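# Reproduce the reference drawing on the pad using markers

## Task

Using the markers, reproduce the reference image called 'drawing' on the paper pad. The image represents the entire sheet, and its upper edge corresponds to the pad's long side farthest from the robot. The scrap strip next to the pad does not count toward the result.

## Robot and tools

Robot: two arms, left_arm and right_arm. Each has six revolute joints and a parallel two-finger gripper, and each gripper carries a wrist camera. The other cameras are cam_high, cam_low and cam_above. The wrist cameras are cam_left_wrist and cam_right_wrist. Every image is 672x504.

Frame: all hand positions, velocities and orientations are in the scene frame. Its origin sits at table-top height, halfway between the nominal arm bases. +z points up, +x points out over the table, and left_arm is on the +y side. Arm names do not match image left and right. The calibrated bases are left_arm (-0.006, +0.341, 0) m and right_arm (-0.005, -0.338, 0) m, each turned very slightly about z. Reported hand poses can be a few cm off, more so at long reach. The gripper fingers point along its +z axis and close along its y axis. end_effector_position is the point between the pads, about 1 cm behind the fingertips.

Row layout, used by every tool that moves the arms: one flat list of 14 numbers covering both arms, each number in [-1, 1]. The first 7 are left_arm: wrist pitch, wrist roll, shoulder, wrist yaw, elbow, waist, then opening. The last 7 are the same for right_arm. Note that this is not base-to-tip order.

The six joint numbers are offsets, not poses. Each one counts from that arm's Joint targets as they stood when the action or move began, not from the previous row, so sending the same offset twice moves the joint twice. Scale: 1.0 equals 2.224 rad for waist, shoulder and elbow, and 8.485 rad for wrist pitch, wrist yaw and wrist roll. To hold an arm still, send 0 for its joints.

The opening number is absolute: +1 is fully open, -1 is closed. Apart from values near the ends, the fingers go to where grip_measured reads that value. A 0 is a real command, so to leave a gripper unchanged, repeat its current value.

Joint ranges in rad: waist -2.618..3.054, shoulder 0..3.142, elbow 0..3.142, wrist pitch -1.571..1.571, wrist yaw -1.571..1.571, wrist roll -2.094..2.094. The true ends can differ by up to 0.059 rad. If an action asks for more than 0.059 rad beyond a limit, it is refused for both arms. A joint pushed past its real end is clipped there, and the result reports "joint sent to its limit".

Each step, a joint target may lead its measured angle by at most 0.339 rad (big three joints) or 2.2 rad (wrist joints). If the targets would put a gripper more than 200 mm from where it actually is, they are scaled back. Very small turns may not start at all.

Tools:
- execute_actions(actions, cameras): actions is a list of actions. Each action is a list of up to 15 rows, one row per 1/30 s step. If an action has fewer rows, its last row is held for the remaining steps. An empty list just returns state and all camera images. cameras takes names, ["all"] or [].
- move(target, speed, blend, opening_speed, grip_force, blocking, cameras): target is one 14-number row or a list of up to 15 rows. Every row is an offset from the same starting Joint targets. All joints are interpolated together, so grippers trace curves, and nothing is avoided along the way.
  - speed: rad/s for the joint with the farthest to go, 0.01 to 12.57, default 0.5. Give one value or one per target.
  - blend: in rad, rounds off intermediate targets; 0 means stop at each.
  - opening_speed: units per second on the opening scale, at least 0.2. Use it for gentle closing.
  - grip_force: newtons per pad, 10 to 50. Give one value or one per arm; it persists.
  - blocking=false returns early while the move keeps running.
  - Paths last between 0.5 s and 10 s; longer ones stop short. The result ends with a "move:" line: done, off_target (at rest but more than 0.035 rad off), moving, held or fault, possibly with limits=held.
- wait(seconds 0-10, cameras): holds the last commands; a running move continues.
- stop(cameras): brakes the current move.
- zoom_image(camera, region=[x0,y0,x1,y1] in pixels, each side at most 504): works only on the newest images.
- show_instructions(): displays the reference image.
- read_manual(section="licences"): licence texts only.
- finished_scene(scene=1): final and cannot be undone. Call it only once the drawing is complete and stable.

Result lines:
- Joint positions and Joint velocities: per arm, in the row joint order (rad, rad/s), plus the pad gap (m; 0.094 is fully open). "within noise" means the arm is still.
- Joint targets: the base that your next offsets count from.
- Tool commands: the current gripper commands.
- grip_measured: finger opening on the command scale. It reads slightly wide when empty and narrower than a firmly squeezed part.
- grip_effort_nm: gripper motor effort; negative means closing. It is not the force at the pads.
- Joint torques: the drive's total output, including gravity, with an offset and noise. Items 3, 5 and 6 wrap at ±28 N m.
- "joint command not followed": the clearance check changed some targets. That check does not keep the two grippers apart.
- Step readings list joint positions at some control steps, for execute_actions calls only.
- MOTOR HOT appears at 75 °C. OVER-TEMPERATURE FAULT at 90 °C folds that arm away for good, and at 100 °C the arm falls.

Cautions:
- Grasp markers gently: close slowly, at a moderate grip_force.
- Press the tip lightly on the paper. A target far below the surface pushes hard.
- Do not let the arms or grippers touch each other; even a moderate contact can fail the task.
- Avoid fast hits on the table or fixed objects, dropping things, releasing moving parts, and anything leaving the table.
- Avoid strain on the wrist camera cables.
- To end a push, command the targets back past the measured positions.
- Avoid long stretched holds or pushing toward unreachable poses, which heat the motors.
- Loose objects may occasionally be nudged by outside disturbances.

Each tool is called after "Call:" by a JSON object that holds its "method" and its "body".

Reference images:

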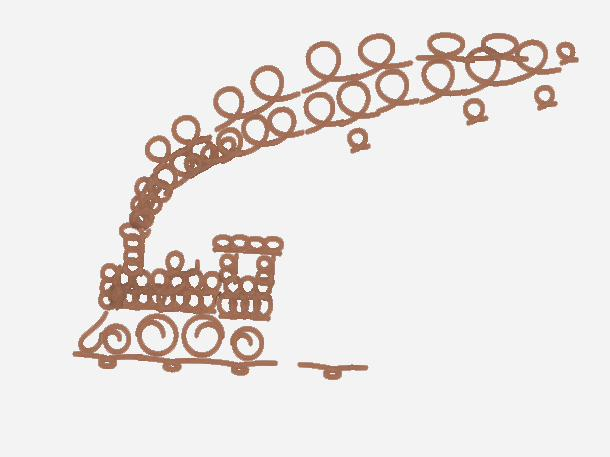

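## Session

I'll start by looking at the scene.

Call:
{"method": "execute_actions", "body": {"actions": []}}

Call:
{"method": "show_instructions", "body": {}}

Scene clock: 0.00 s.
left_arm: end_effector_position=(+0.3943, +0.3349, +0.1104) grip_measured=+1.000 grip_effort_nm=n/a end_effector_quat_wxyz=(+0.619, -0.006, +0.785, +0.003) | right_arm: end_effector_position=(+0.3946, -0.3968, +0.1304) grip_measured=+1.000 grip_effort_nm=n/a end_effector_quat_wxyz=(+0.624, +0.073, +0.770, -0.109)
Joint names: [wrist pitch, wrist roll, shoulder, wrist yaw, elbow, waist]
Joint positions: left_arm=[1.014 -0.014 1.582 -0.052 0.332 -0.05 0.094] | right_arm=[0.967 -0.036 1.532 0.21 0.362 -0.038 0.094]
Joint velocities: within noise
Joint torques (N m): no reading
Heat: left arm: 34 °C; right arm: 34 °C.
Joint targets: left_arm=[1.021 -0.015 1.574 -0.052 0.340 -0.050] | right_arm=[0.979 -0.036 1.522 0.211 0.373 -0.038]
Tool commands: left_gripper/opening=+1.0 right_gripper/opening=+1.0

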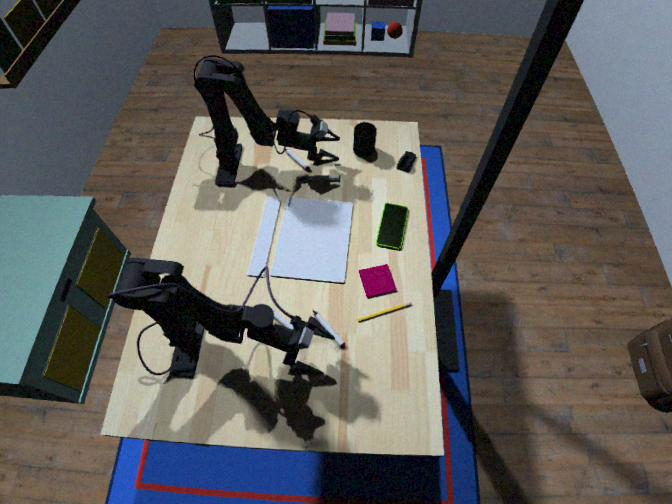

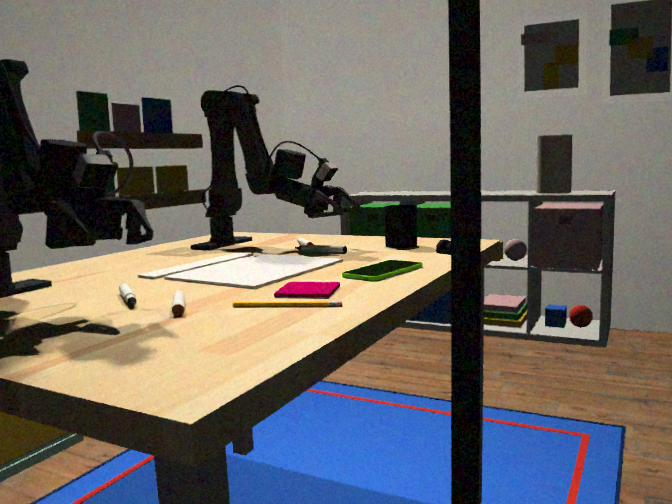

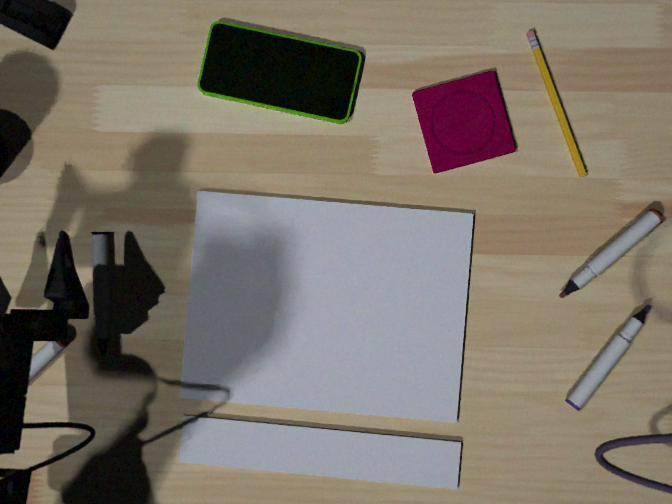

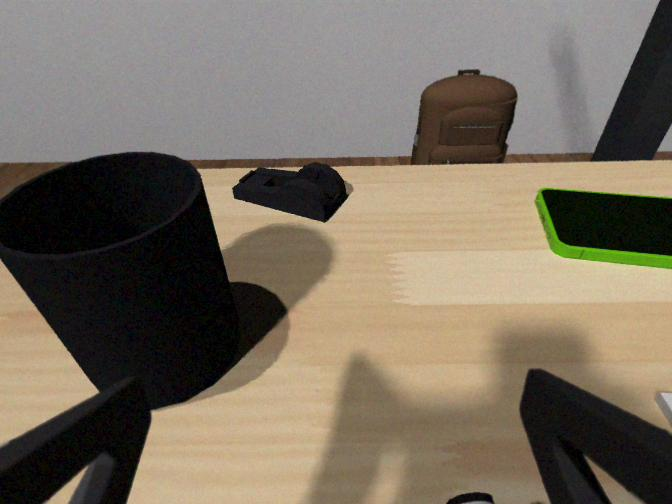

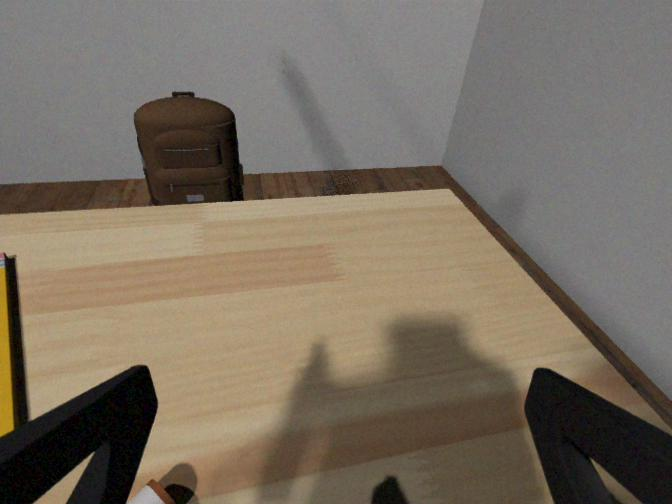

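Reference images for this scene: drawing.

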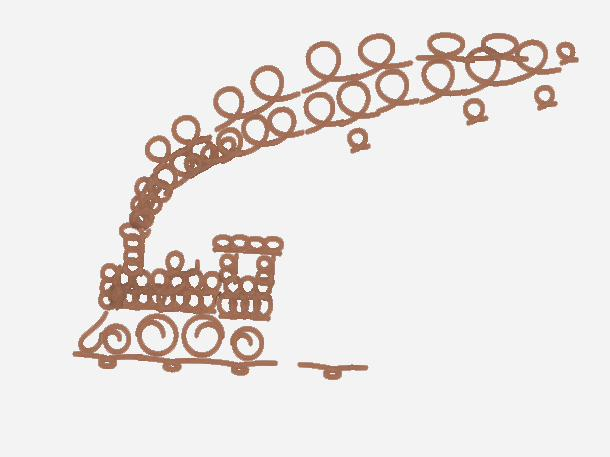

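Call:
{"method": "zoom_image", "body": {"camera": "cam_above", "region": [540, 180, 672, 430]}}

Call:
{"method": "zoom_image", "body": {"camera": "cam_above", "region": [0, 200, 250, 430]}}

Call:
{"method": "zoom_image", "body": {"camera": "cam_low", "region": [80, 220, 350, 340]}}

Call:
{"method": "zoom_image", "body": {"camera": "cam_above", "region": [170, 170, 490, 500]}}

Scaled by 2.016 from the camera's 672x504 image, which has a finer 960x720 frame.

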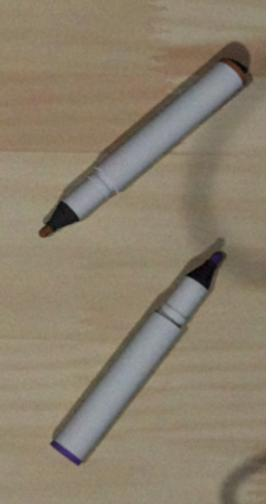

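Scaled by 2.016 from the camera's 672x504 image, which has a finer 960x720 frame.

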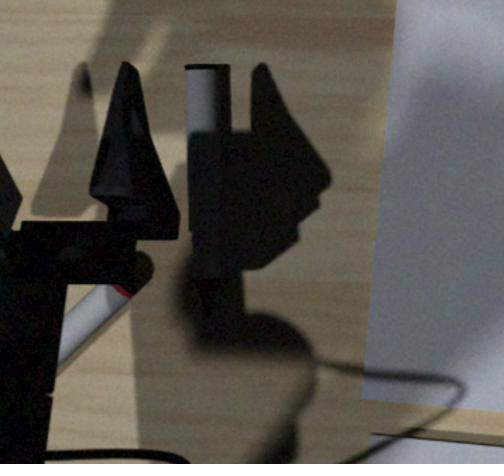

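Scaled by 1.867 from the camera's 672x504 image, which has a finer 960x720 frame.

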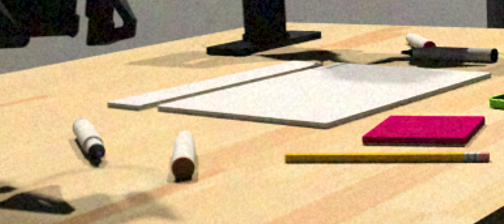

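Scaled by 1.527 from the camera's 672x504 image, which has a finer 960x720 frame.

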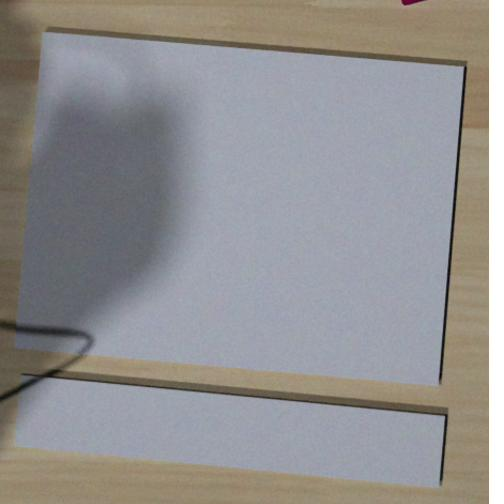

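Call:
{"method": "move", "body": {"target": [[0,0,0,0,0,0,1, -0.139,0.054,0.2307,-0.0249,0.6677,0.0463,1],[0,0,0,0,0,0,1, -0.2797,0.108,0.2307,-0.0249,0.6677,0.0463,1]], "speed": 1.2, "blend": 0.2, "cameras": ["all"]}}

Scene clock: 11.03 s.
left_arm: end_effector_position=(+0.3943, +0.3349, +0.1104) grip_measured=+1.000 grip_effort_nm=0.00 end_effector_quat_wxyz=(+0.619, -0.006, +0.785, +0.003) | right_arm: end_effector_position=(+0.3795, -0.3198, +0.1124) grip_measured=+1.000 grip_effort_nm=0.00 end_effector_quat_wxyz=(-0.009, +0.402, +0.916, -0.004)
Joint names: [wrist pitch, wrist roll, shoulder, wrist yaw, elbow, waist]
Joint positions: left_arm=[1.014 -0.014 1.582 -0.052 0.332 -0.05 0.094] | right_arm=[-1.382 0.873 2.034 -0.001 1.825 0.062 0.094]
Joint torques (N m): left_arm=[1.66 0.01 -6.46 -0.07 5.22 -0.12] | right_arm=[0.18 0.08 -7.97 0.01 8.57 0.24]
Heat: left arm: 35 °C; right arm: 36 °C.
Joint targets: left_arm=[1.021 -0.015 1.574 -0.052 0.340 -0.050] | right_arm=[-1.394 0.880 2.035 -0.001 1.859 0.065]
move: done

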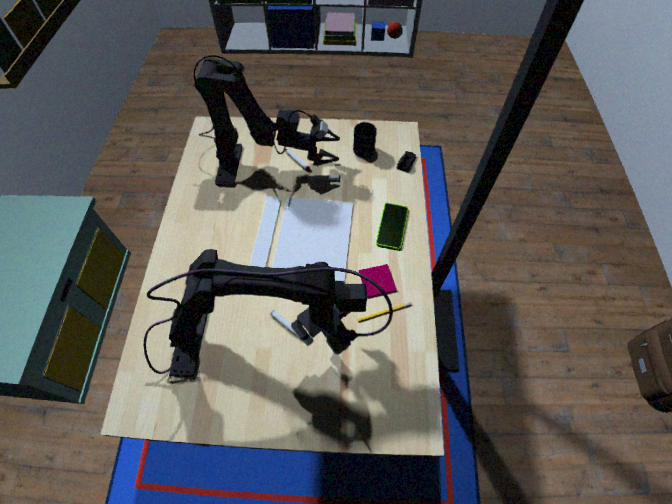

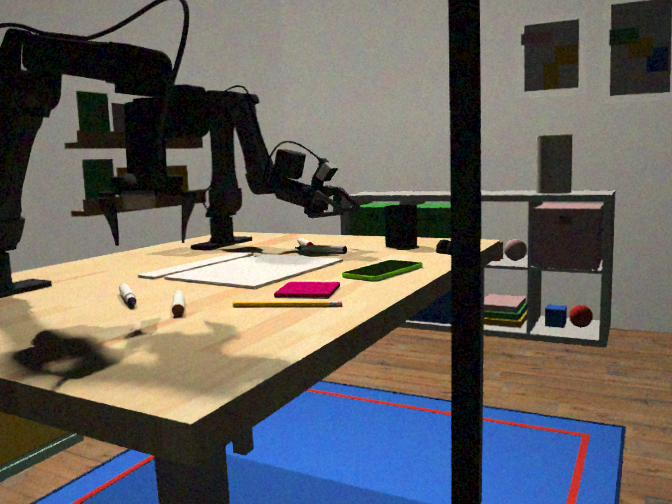

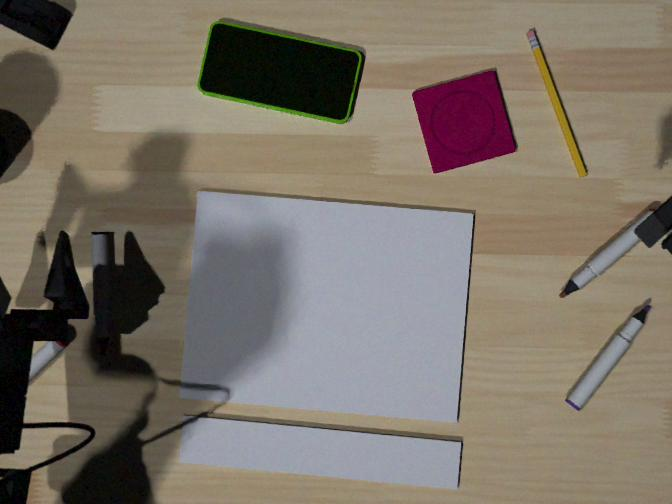

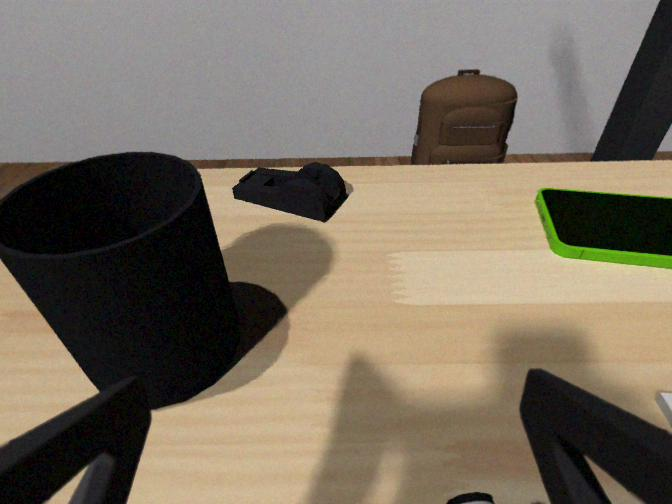

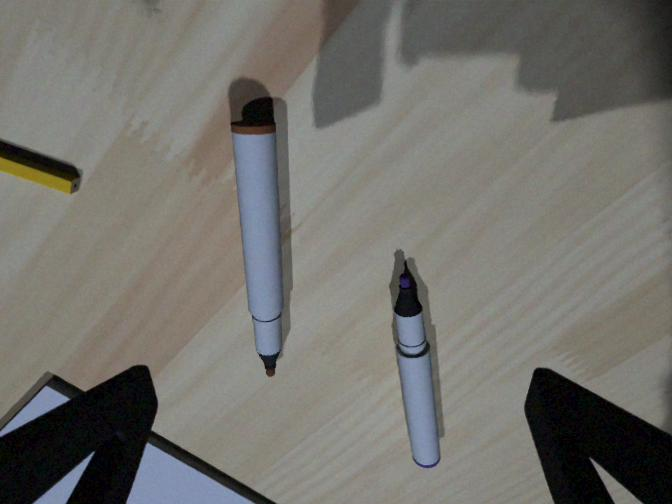

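Call:
{"method": "move", "body": {"target": [0,0,0,0,0,0,1, 0.03882,-0.00365,-0.0525,0.0001,-0.2010,-0.0216,1], "speed": 0.6, "cameras": ["cam_low","cam_above","cam_right_wrist"]}}

Scene clock: 16.50 s.
left_arm: end_effector_position=(+0.3943, +0.3349, +0.1104) grip_measured=+1.000 grip_effort_nm=0.00 end_effector_quat_wxyz=(+0.619, -0.006, +0.785, +0.003) | right_arm: end_effector_position=(+0.3418, -0.3352, +0.0390) grip_measured=+1.000 grip_effort_nm=-0.01 end_effector_quat_wxyz=(-0.023, +0.412, +0.911, -0.010)
Joint names: [wrist pitch, wrist roll, shoulder, wrist yaw, elbow, waist]
Joint positions: left_arm=[1.014 -0.014 1.582 -0.052 0.332 -0.05 0.094] | right_arm=[-1.083 0.855 1.954 -0.001 1.415 0.022 0.094]
Joint torques (N m): left_arm=[1.68 0.02 -6.5 -0.04 5.11 -0.05] | right_arm=[0.42 -0.06 -10.09 0.02 4.96 -0.47]
Heat: left arm: 35 °C; right arm: 36 °C.
Joint targets: left_arm=[1.021 -0.015 1.574 -0.052 0.340 -0.050] | right_arm=[-1.065 0.849 1.918 0.000 1.412 0.017]
move: off_target (right_arm); right_arm: the shoulder is farthest, 0.036 rad from its target
Images, in order (width x height): cam_low 672x504, cam_above 672x504, cam_right_wrist 672x504.

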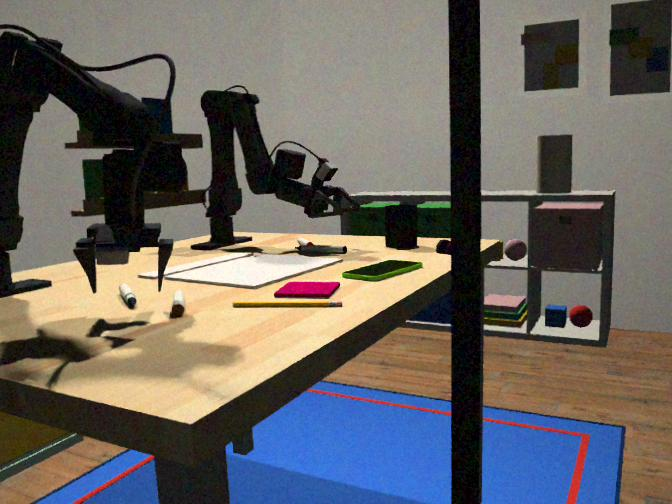

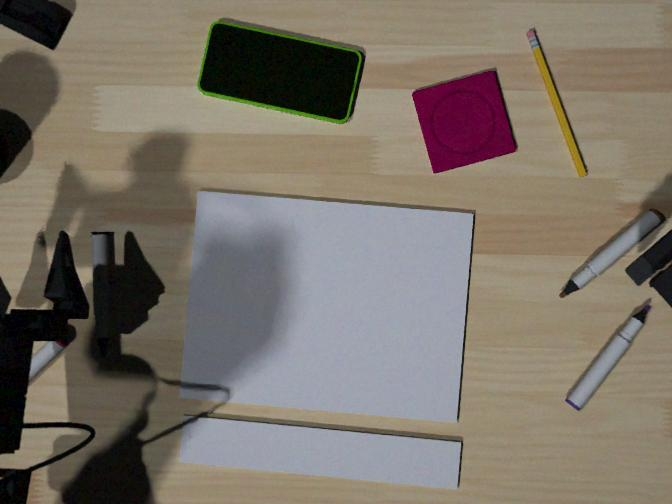

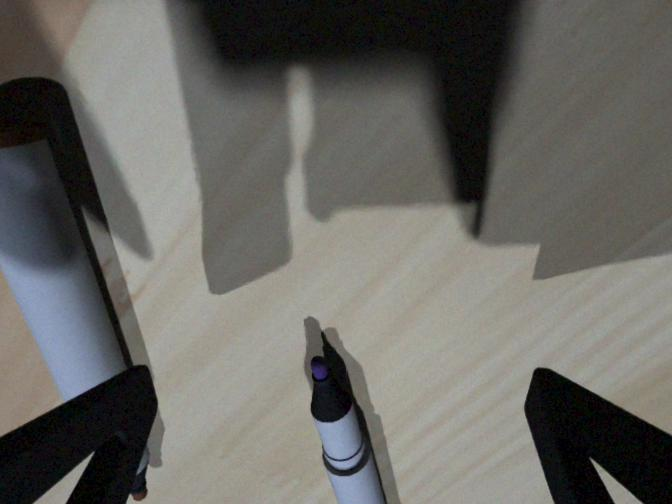

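Call:
{"method": "move", "body": {"target": [0,0,0,0,0,0,1, -0.0157,0.01385,0.0904,0,0.1504,0.0524,1], "speed": 0.6, "cameras": ["cam_low","cam_above","cam_right_wrist"]}}

Scene clock: 19.53 s.
left_arm: end_effector_position=(+0.3943, +0.3349, +0.1104) grip_measured=+1.000 grip_effort_nm=0.00 end_effector_quat_wxyz=(+0.619, -0.006, +0.785, +0.003) | right_arm: end_effector_position=(+0.3929, -0.2894, +0.0530) grip_measured=+1.000 grip_effort_nm=-0.01 end_effector_quat_wxyz=(-0.008, +0.408, +0.913, -0.003)
Joint names: [wrist pitch, wrist roll, shoulder, wrist yaw, elbow, waist]
Joint positions: left_arm=[1.014 -0.014 1.582 -0.052 0.332 -0.05 0.094] | right_arm=[-1.185 0.96 2.115 -0.004 1.712 0.135 0.094]
Joint torques (N m): left_arm=[1.66 0 -6.38 -0.05 5.3 -0.21] | right_arm=[0.19 0.07 -8.25 0.04 8.61 -0.12]
Heat: left arm: 35 °C; right arm: 36 °C.
Joint targets: left_arm=[1.021 -0.015 1.574 -0.052 0.340 -0.050] | right_arm=[-1.198 0.967 2.119 0.000 1.746 0.134]
move: done
Images, in order (width x height): cam_low 672x504, cam_above 672x504, cam_right_wrist 672x504.

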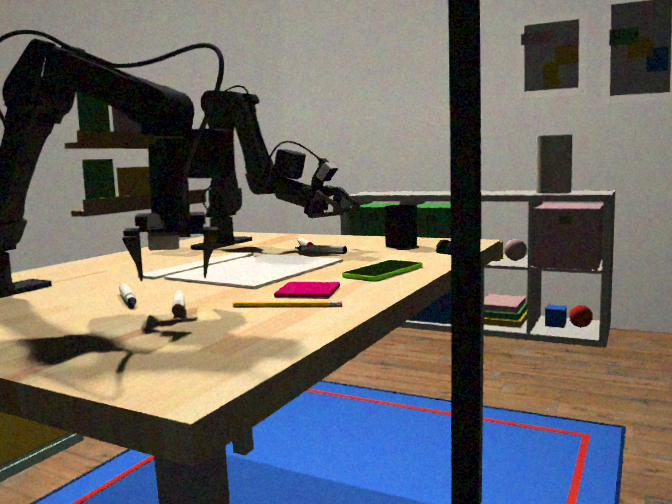

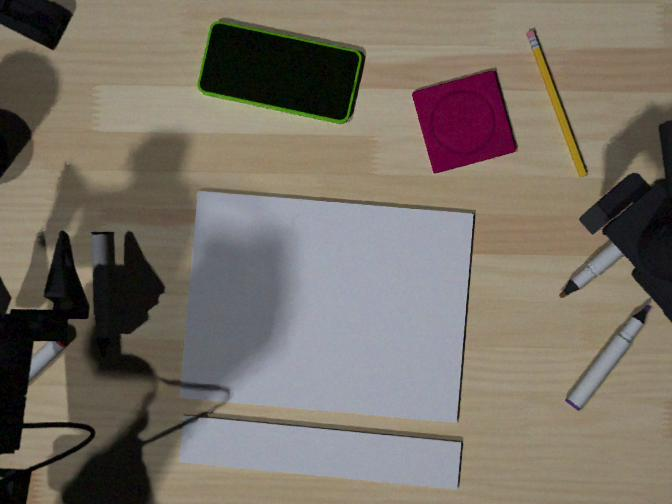

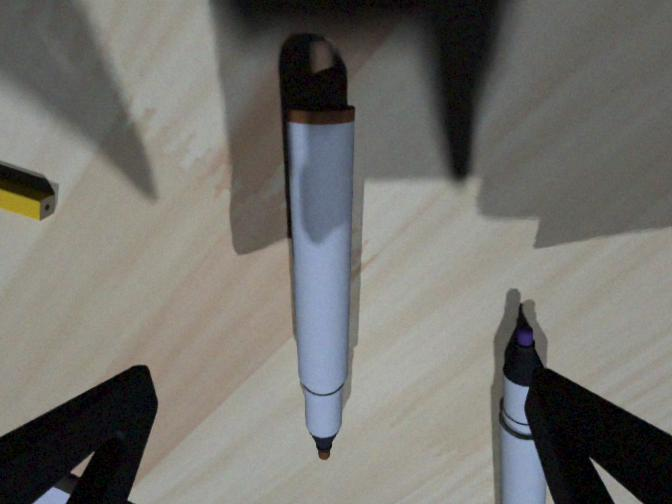

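Call:
{"method": "move", "body": {"target": [0,0,0,0,0,0,1, 0.0101,0.0008,0.0063,0,-0.0322,0.0045,0.0], "speed": 0.3, "cameras": ["cam_low","cam_right_wrist"]}}

Scene clock: 21.87 s.
left_arm: end_effector_position=(+0.3943, +0.3349, +0.1104) grip_measured=+1.000 grip_effort_nm=0.00 end_effector_quat_wxyz=(+0.619, -0.006, +0.785, +0.003) | right_arm: end_effector_position=(+0.3958, -0.2880, +0.0388) grip_measured=+0.002 grip_effort_nm=-0.08 end_effector_quat_wxyz=(-0.005, +0.410, +0.912, -0.001)
Joint names: [wrist pitch, wrist roll, shoulder, wrist yaw, elbow, waist]
Joint positions: left_arm=[1.014 -0.014 1.582 -0.052 0.332 -0.05 0.094] | right_arm=[-1.13 0.967 2.131 -0.004 1.679 0.137 0.047]
Joint torques (N m): left_arm=[1.64 0.01 -6.42 -0.02 5.22 0.1] | right_arm=[0.46 0.07 -8.5 0.04 5.04 0.5]
Heat: left arm: 36 °C; right arm: 35 °C.
Joint targets: left_arm=[1.021 -0.015 1.574 -0.052 0.340 -0.050] | right_arm=[-1.112 0.974 2.133 0.000 1.674 0.144]
move: done
Images, in order (width x height): cam_low 672x504, cam_right_wrist 672x504.

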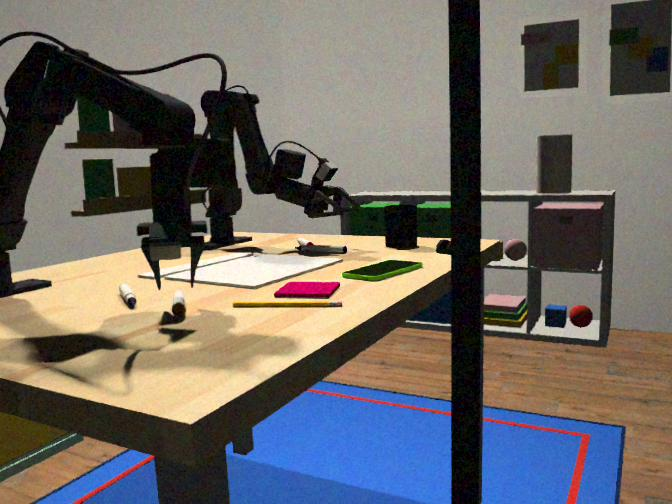

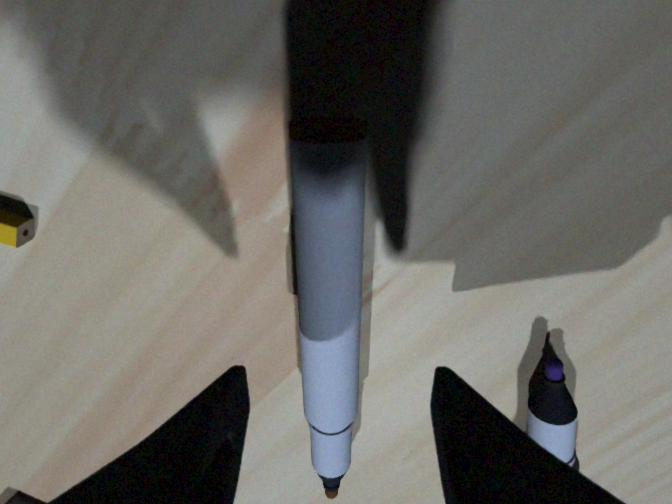

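Call:
{"method": "move", "body": {"target": [0,0,0,0,0,0,1, 0.0101,0,0.0062,0,-0.0323,0.0,0.0], "speed": 0.2, "cameras": ["cam_low","cam_right_wrist"]}}

Scene clock: 23.17 s.
left_arm: end_effector_position=(+0.3943, +0.3349, +0.1104) grip_measured=+1.000 grip_effort_nm=0.00 end_effector_quat_wxyz=(+0.619, -0.006, +0.785, +0.003) | right_arm: end_effector_position=(+0.3935, -0.2883, +0.0161) grip_measured=+0.002 grip_effort_nm=-0.08 end_effector_quat_wxyz=(-0.005, +0.410, +0.912, -0.001)
Joint names: [wrist pitch, wrist roll, shoulder, wrist yaw, elbow, waist]
Joint positions: left_arm=[1.014 -0.014 1.582 -0.052 0.332 -0.05 0.094] | right_arm=[-1.044 0.967 2.144 -0.004 1.608 0.137 0.047]
Joint torques (N m): left_arm=[1.69 0.03 -6.42 -0.05 5.15 -0.09] | right_arm=[0.47 0.07 -8.46 0.04 4.92 0.5]
Heat: left arm: 36 °C; right arm: 35 °C.
Joint targets: left_arm=[1.021 -0.015 1.574 -0.052 0.340 -0.050] | right_arm=[-1.027 0.974 2.147 0.000 1.602 0.144]
move: done
Images, in order (width x height): cam_low 672x504, cam_right_wrist 672x504.

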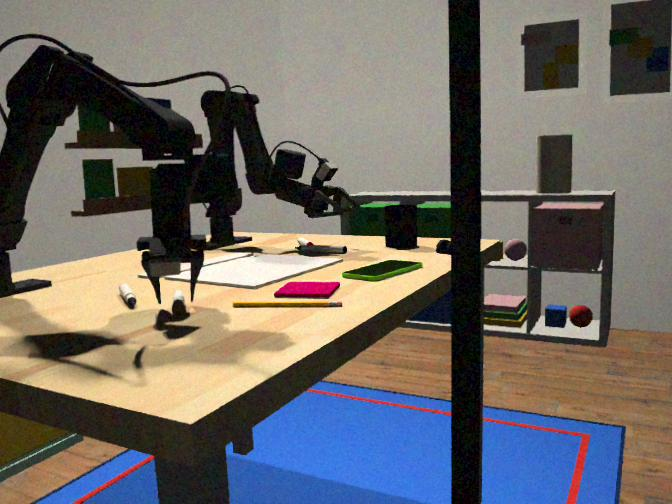

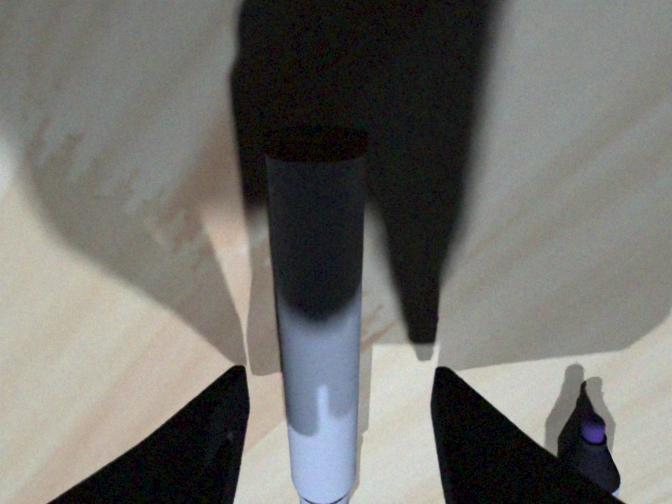

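Call:
{"method": "zoom_image", "body": {"camera": "cam_low", "region": [100, 230, 260, 350]}}

Call:
{"method": "zoom_image", "body": {"camera": "cam_right_wrist", "region": [200, 300, 480, 504]}}

Scaled by 3.150 from the camera's 672x504 image, which has a finer 960x720 frame.

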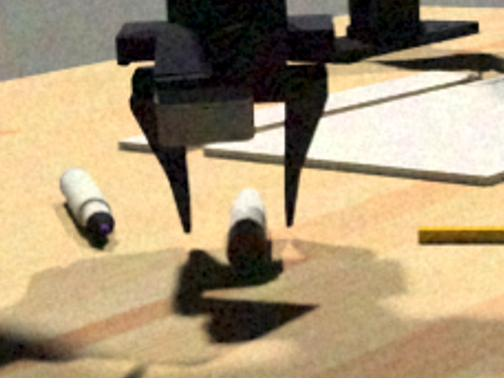

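Scaled by 1.800 from the camera's 672x504 image, which has a finer 960x720 frame.

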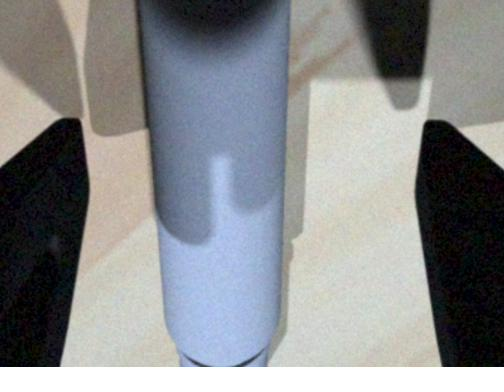

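Call:
{"method": "move", "body": {"target": [0,0,0,0,0,0,1, 0.00342,0.0007,0,0,-0.00562,0.0027,0.0], "speed": 0.1, "cameras": ["cam_low","cam_right_wrist"]}}

Scene clock: 25.50 s.
left_arm: end_effector_position=(+0.3943, +0.3349, +0.1104) grip_measured=+1.000 grip_effort_nm=0.00 end_effector_quat_wxyz=(+0.619, -0.006, +0.785, +0.003) | right_arm: end_effector_position=(+0.3970, -0.2861, +0.0136) grip_measured=+0.002 grip_effort_nm=-0.08 end_effector_quat_wxyz=(+0.002, +0.411, +0.912, +0.004)
Joint names: [wrist pitch, wrist roll, shoulder, wrist yaw, elbow, waist]
Joint positions: left_arm=[1.014 -0.014 1.582 -0.052 0.332 -0.05 0.094] | right_arm=[-1.016 0.972 2.144 -0.004 1.597 0.142 0.047]
Joint torques (N m): left_arm=[1.67 0.05 -6.57 -0.03 5.19 -0.05] | right_arm=[0.5 0.07 -8.47 0.05 4.78 0.66]
Heat: left arm: 36 °C; right arm: 35 °C.
Joint targets: left_arm=[1.021 -0.015 1.574 -0.052 0.340 -0.050] | right_arm=[-0.998 0.979 2.147 0.000 1.590 0.150]
move: done
Images, in order (width x height): cam_low 672x504, cam_right_wrist 672x504.

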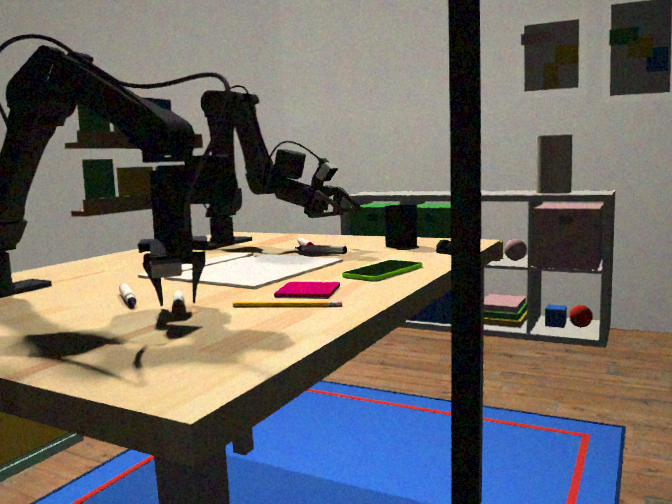

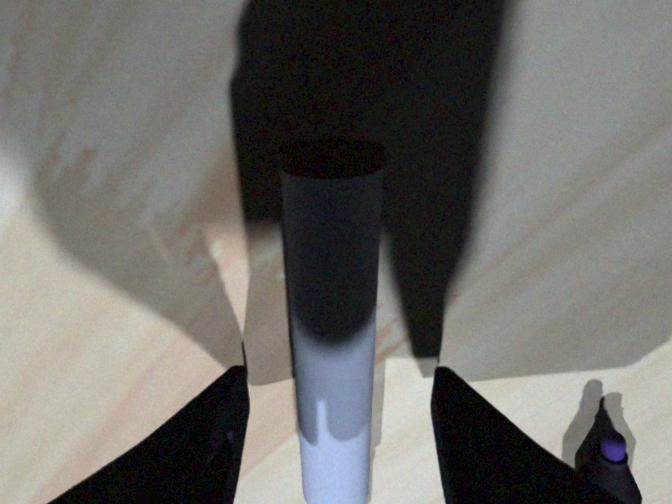

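Call:
{"method": "move", "body": {"target": [0,0,0,0,0,0,1, 0,0,0,0,0,0,-1], "opening_speed": 0.35, "cameras": ["cam_low","cam_right_wrist"]}}

Scene clock: 28.77 s.
left_arm: end_effector_position=(+0.3943, +0.3349, +0.1104) grip_measured=+1.000 grip_effort_nm=0.00 end_effector_quat_wxyz=(+0.619, -0.006, +0.785, +0.003) | right_arm: end_effector_position=(+0.3973, -0.2861, +0.0136) grip_measured=-0.643 grip_effort_nm=-1.03 end_effector_quat_wxyz=(+0.003, +0.411, +0.912, +0.004)
Joint names: [wrist pitch, wrist roll, shoulder, wrist yaw, elbow, waist]
Joint positions: left_arm=[1.014 -0.014 1.582 -0.052 0.332 -0.05 0.094] | right_arm=[-1.015 0.973 2.144 -0.004 1.597 0.142 0.017]
Joint torques (N m): left_arm=[1.68 0.04 -6.39 -0.03 5.33 -0.08] | right_arm=[0.49 0.07 -8.47 0.05 4.77 0.65]
Heat: left arm: 36 °C; right arm: 35 °C.
Joint targets: left_arm=[1.021 -0.015 1.574 -0.052 0.340 -0.050] | right_arm=[-0.998 0.979 2.147 0.000 1.590 0.150]
move: done
Images, in order (width x height): cam_low 672x504, cam_right_wrist 672x504.

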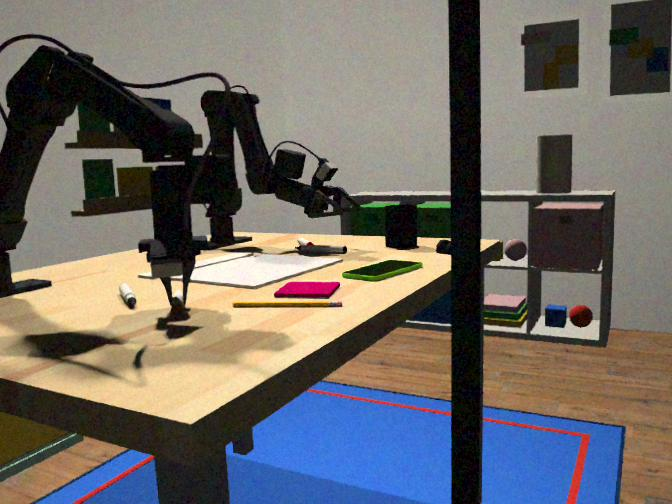

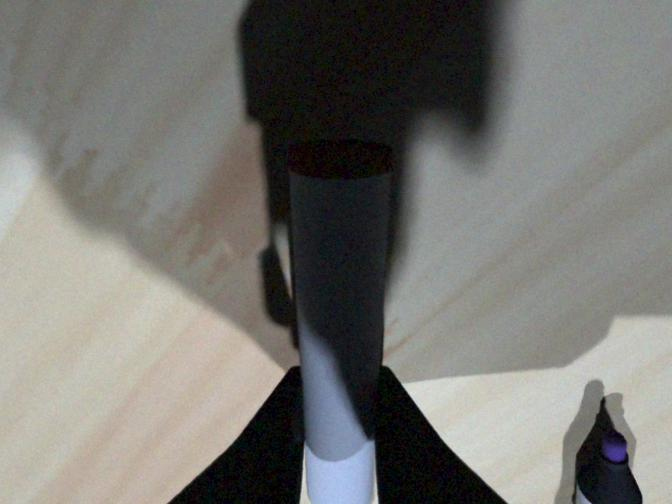

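Call:
{"method": "move", "body": {"target": [0,0,0,0,0,0,1, -0.04664,0,-0.05022,0,0.12059,0,-1], "speed": 0.3, "cameras": ["cam_low","cam_above","cam_right_wrist"]}}

Scene clock: 36.33 s.
left_arm: end_effector_position=(+0.3943, +0.3349, +0.1104) grip_measured=+1.000 grip_effort_nm=0.00 end_effector_quat_wxyz=(+0.619, -0.006, +0.785, +0.003) | right_arm: end_effector_position=(+0.3774, -0.2886, +0.0997) grip_measured=-0.643 grip_effort_nm=-1.03 end_effector_quat_wxyz=(-0.023, +0.411, +0.911, -0.012)
Joint names: [wrist pitch, wrist roll, shoulder, wrist yaw, elbow, waist]
Joint positions: left_arm=[1.014 -0.014 1.582 -0.052 0.332 -0.05 0.094] | right_arm=[-1.379 0.973 2.07 -0.004 1.828 0.142 0.017]
Joint torques (N m): left_arm=[1.7 0.04 -6.38 -0.02 5.27 -0.1] | right_arm=[0.11 0.07 -10.89 0.05 8.27 0.65]
Heat: left arm: 37 °C; right arm: 36 °C.
Joint targets: left_arm=[1.021 -0.015 1.574 -0.052 0.340 -0.050] | right_arm=[-1.393 0.979 2.035 0.000 1.858 0.150]
move: done
Images, in order (width x height): cam_low 672x504, cam_above 672x504, cam_right_wrist 672x504.

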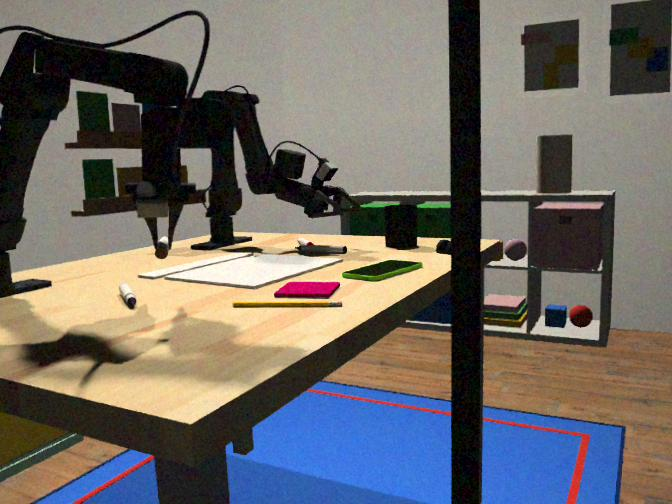

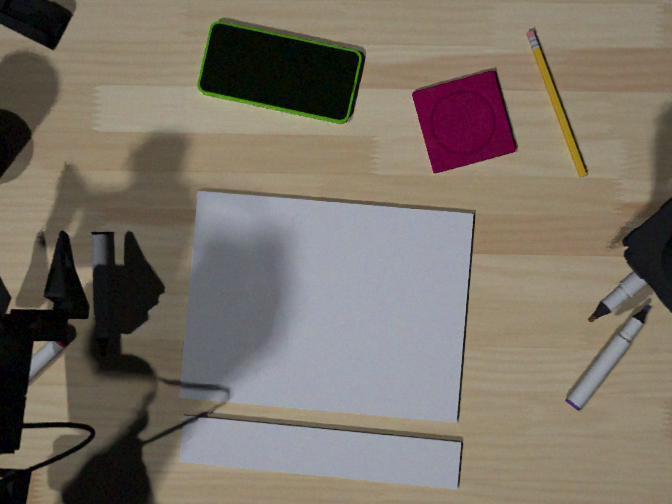

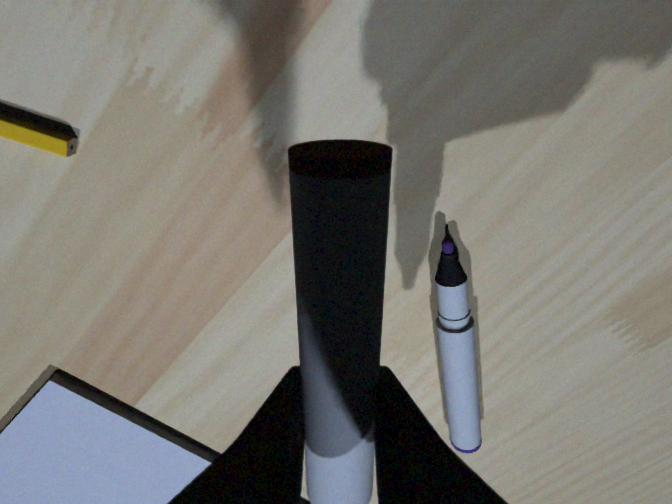

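Call:
{"method": "move", "body": {"target": [[0,0,0,0,0,0,1, 0.15247,-0.06824,-0.10581,0,-0.25099,0.20234,-1],[0,0,0,0,0,0,1, 0.20752,-0.11538,-0.23229,0,-0.54253,0.42626,-1]], "speed": 1.0, "blend": 0.2, "cameras": ["all"]}}

Scene clock: 48.80 s.
left_arm: end_effector_position=(+0.3943, +0.3349, +0.1104) grip_measured=+1.000 grip_effort_nm=0.00 end_effector_quat_wxyz=(+0.619, -0.006, +0.785, +0.003) | right_arm: end_effector_position=(+0.1941, +0.0386, +0.0967) grip_measured=-0.643 grip_effort_nm=-1.03 end_effector_quat_wxyz=(+0.414, -0.448, +0.751, +0.252)
Joint names: [wrist pitch, wrist roll, shoulder, wrist yaw, elbow, waist]
Joint positions: left_arm=[1.014 -0.014 1.582 -0.052 0.332 -0.05 0.094] | right_arm=[0.333 0.007 1.546 -0.004 0.654 1.097 0.017]
Joint torques (N m): left_arm=[1.67 0.07 -6.53 -0.06 5.11 -0.06] | right_arm=[1.82 -0.07 -6.83 0.05 5.72 0.02]
Heat: left arm: 38 °C; right arm: 37 °C.
Joint targets: left_arm=[1.021 -0.015 1.574 -0.052 0.340 -0.050] | right_arm=[0.367 0.001 1.518 0.000 0.651 1.098]
move: done

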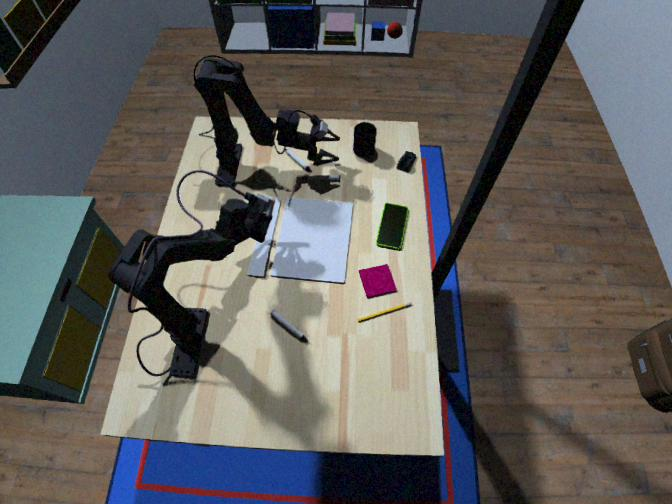

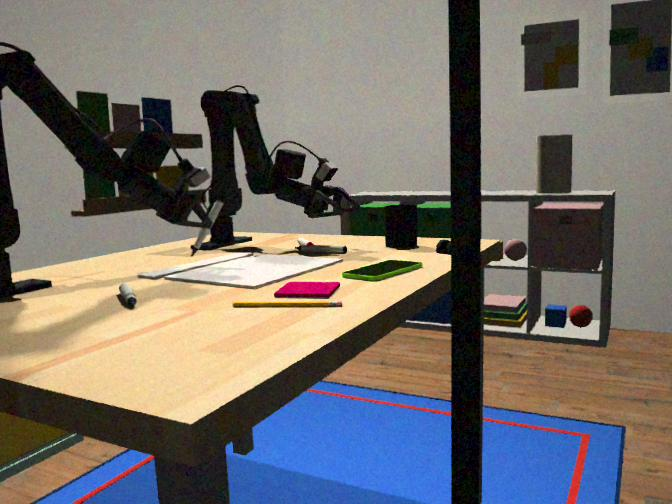

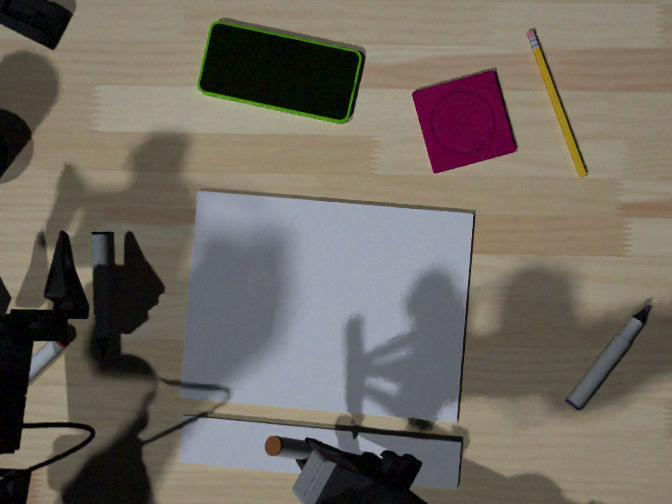

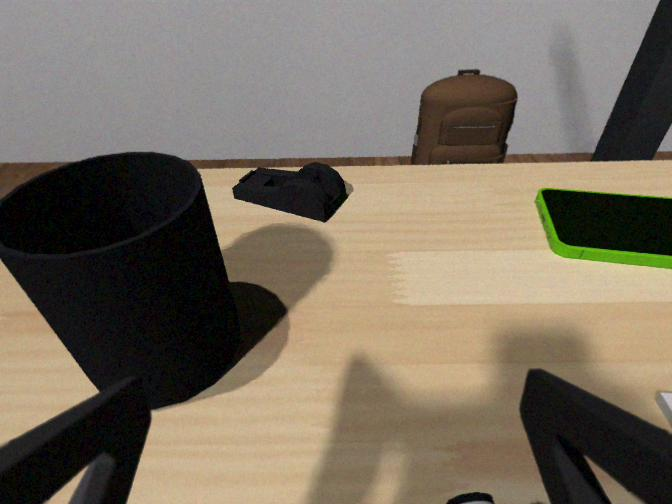

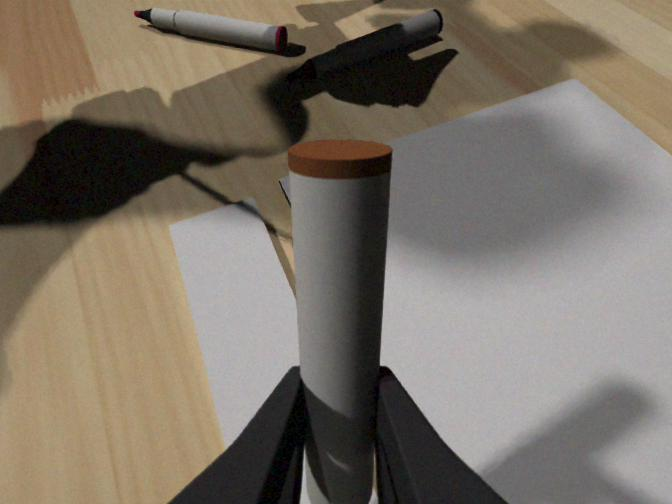

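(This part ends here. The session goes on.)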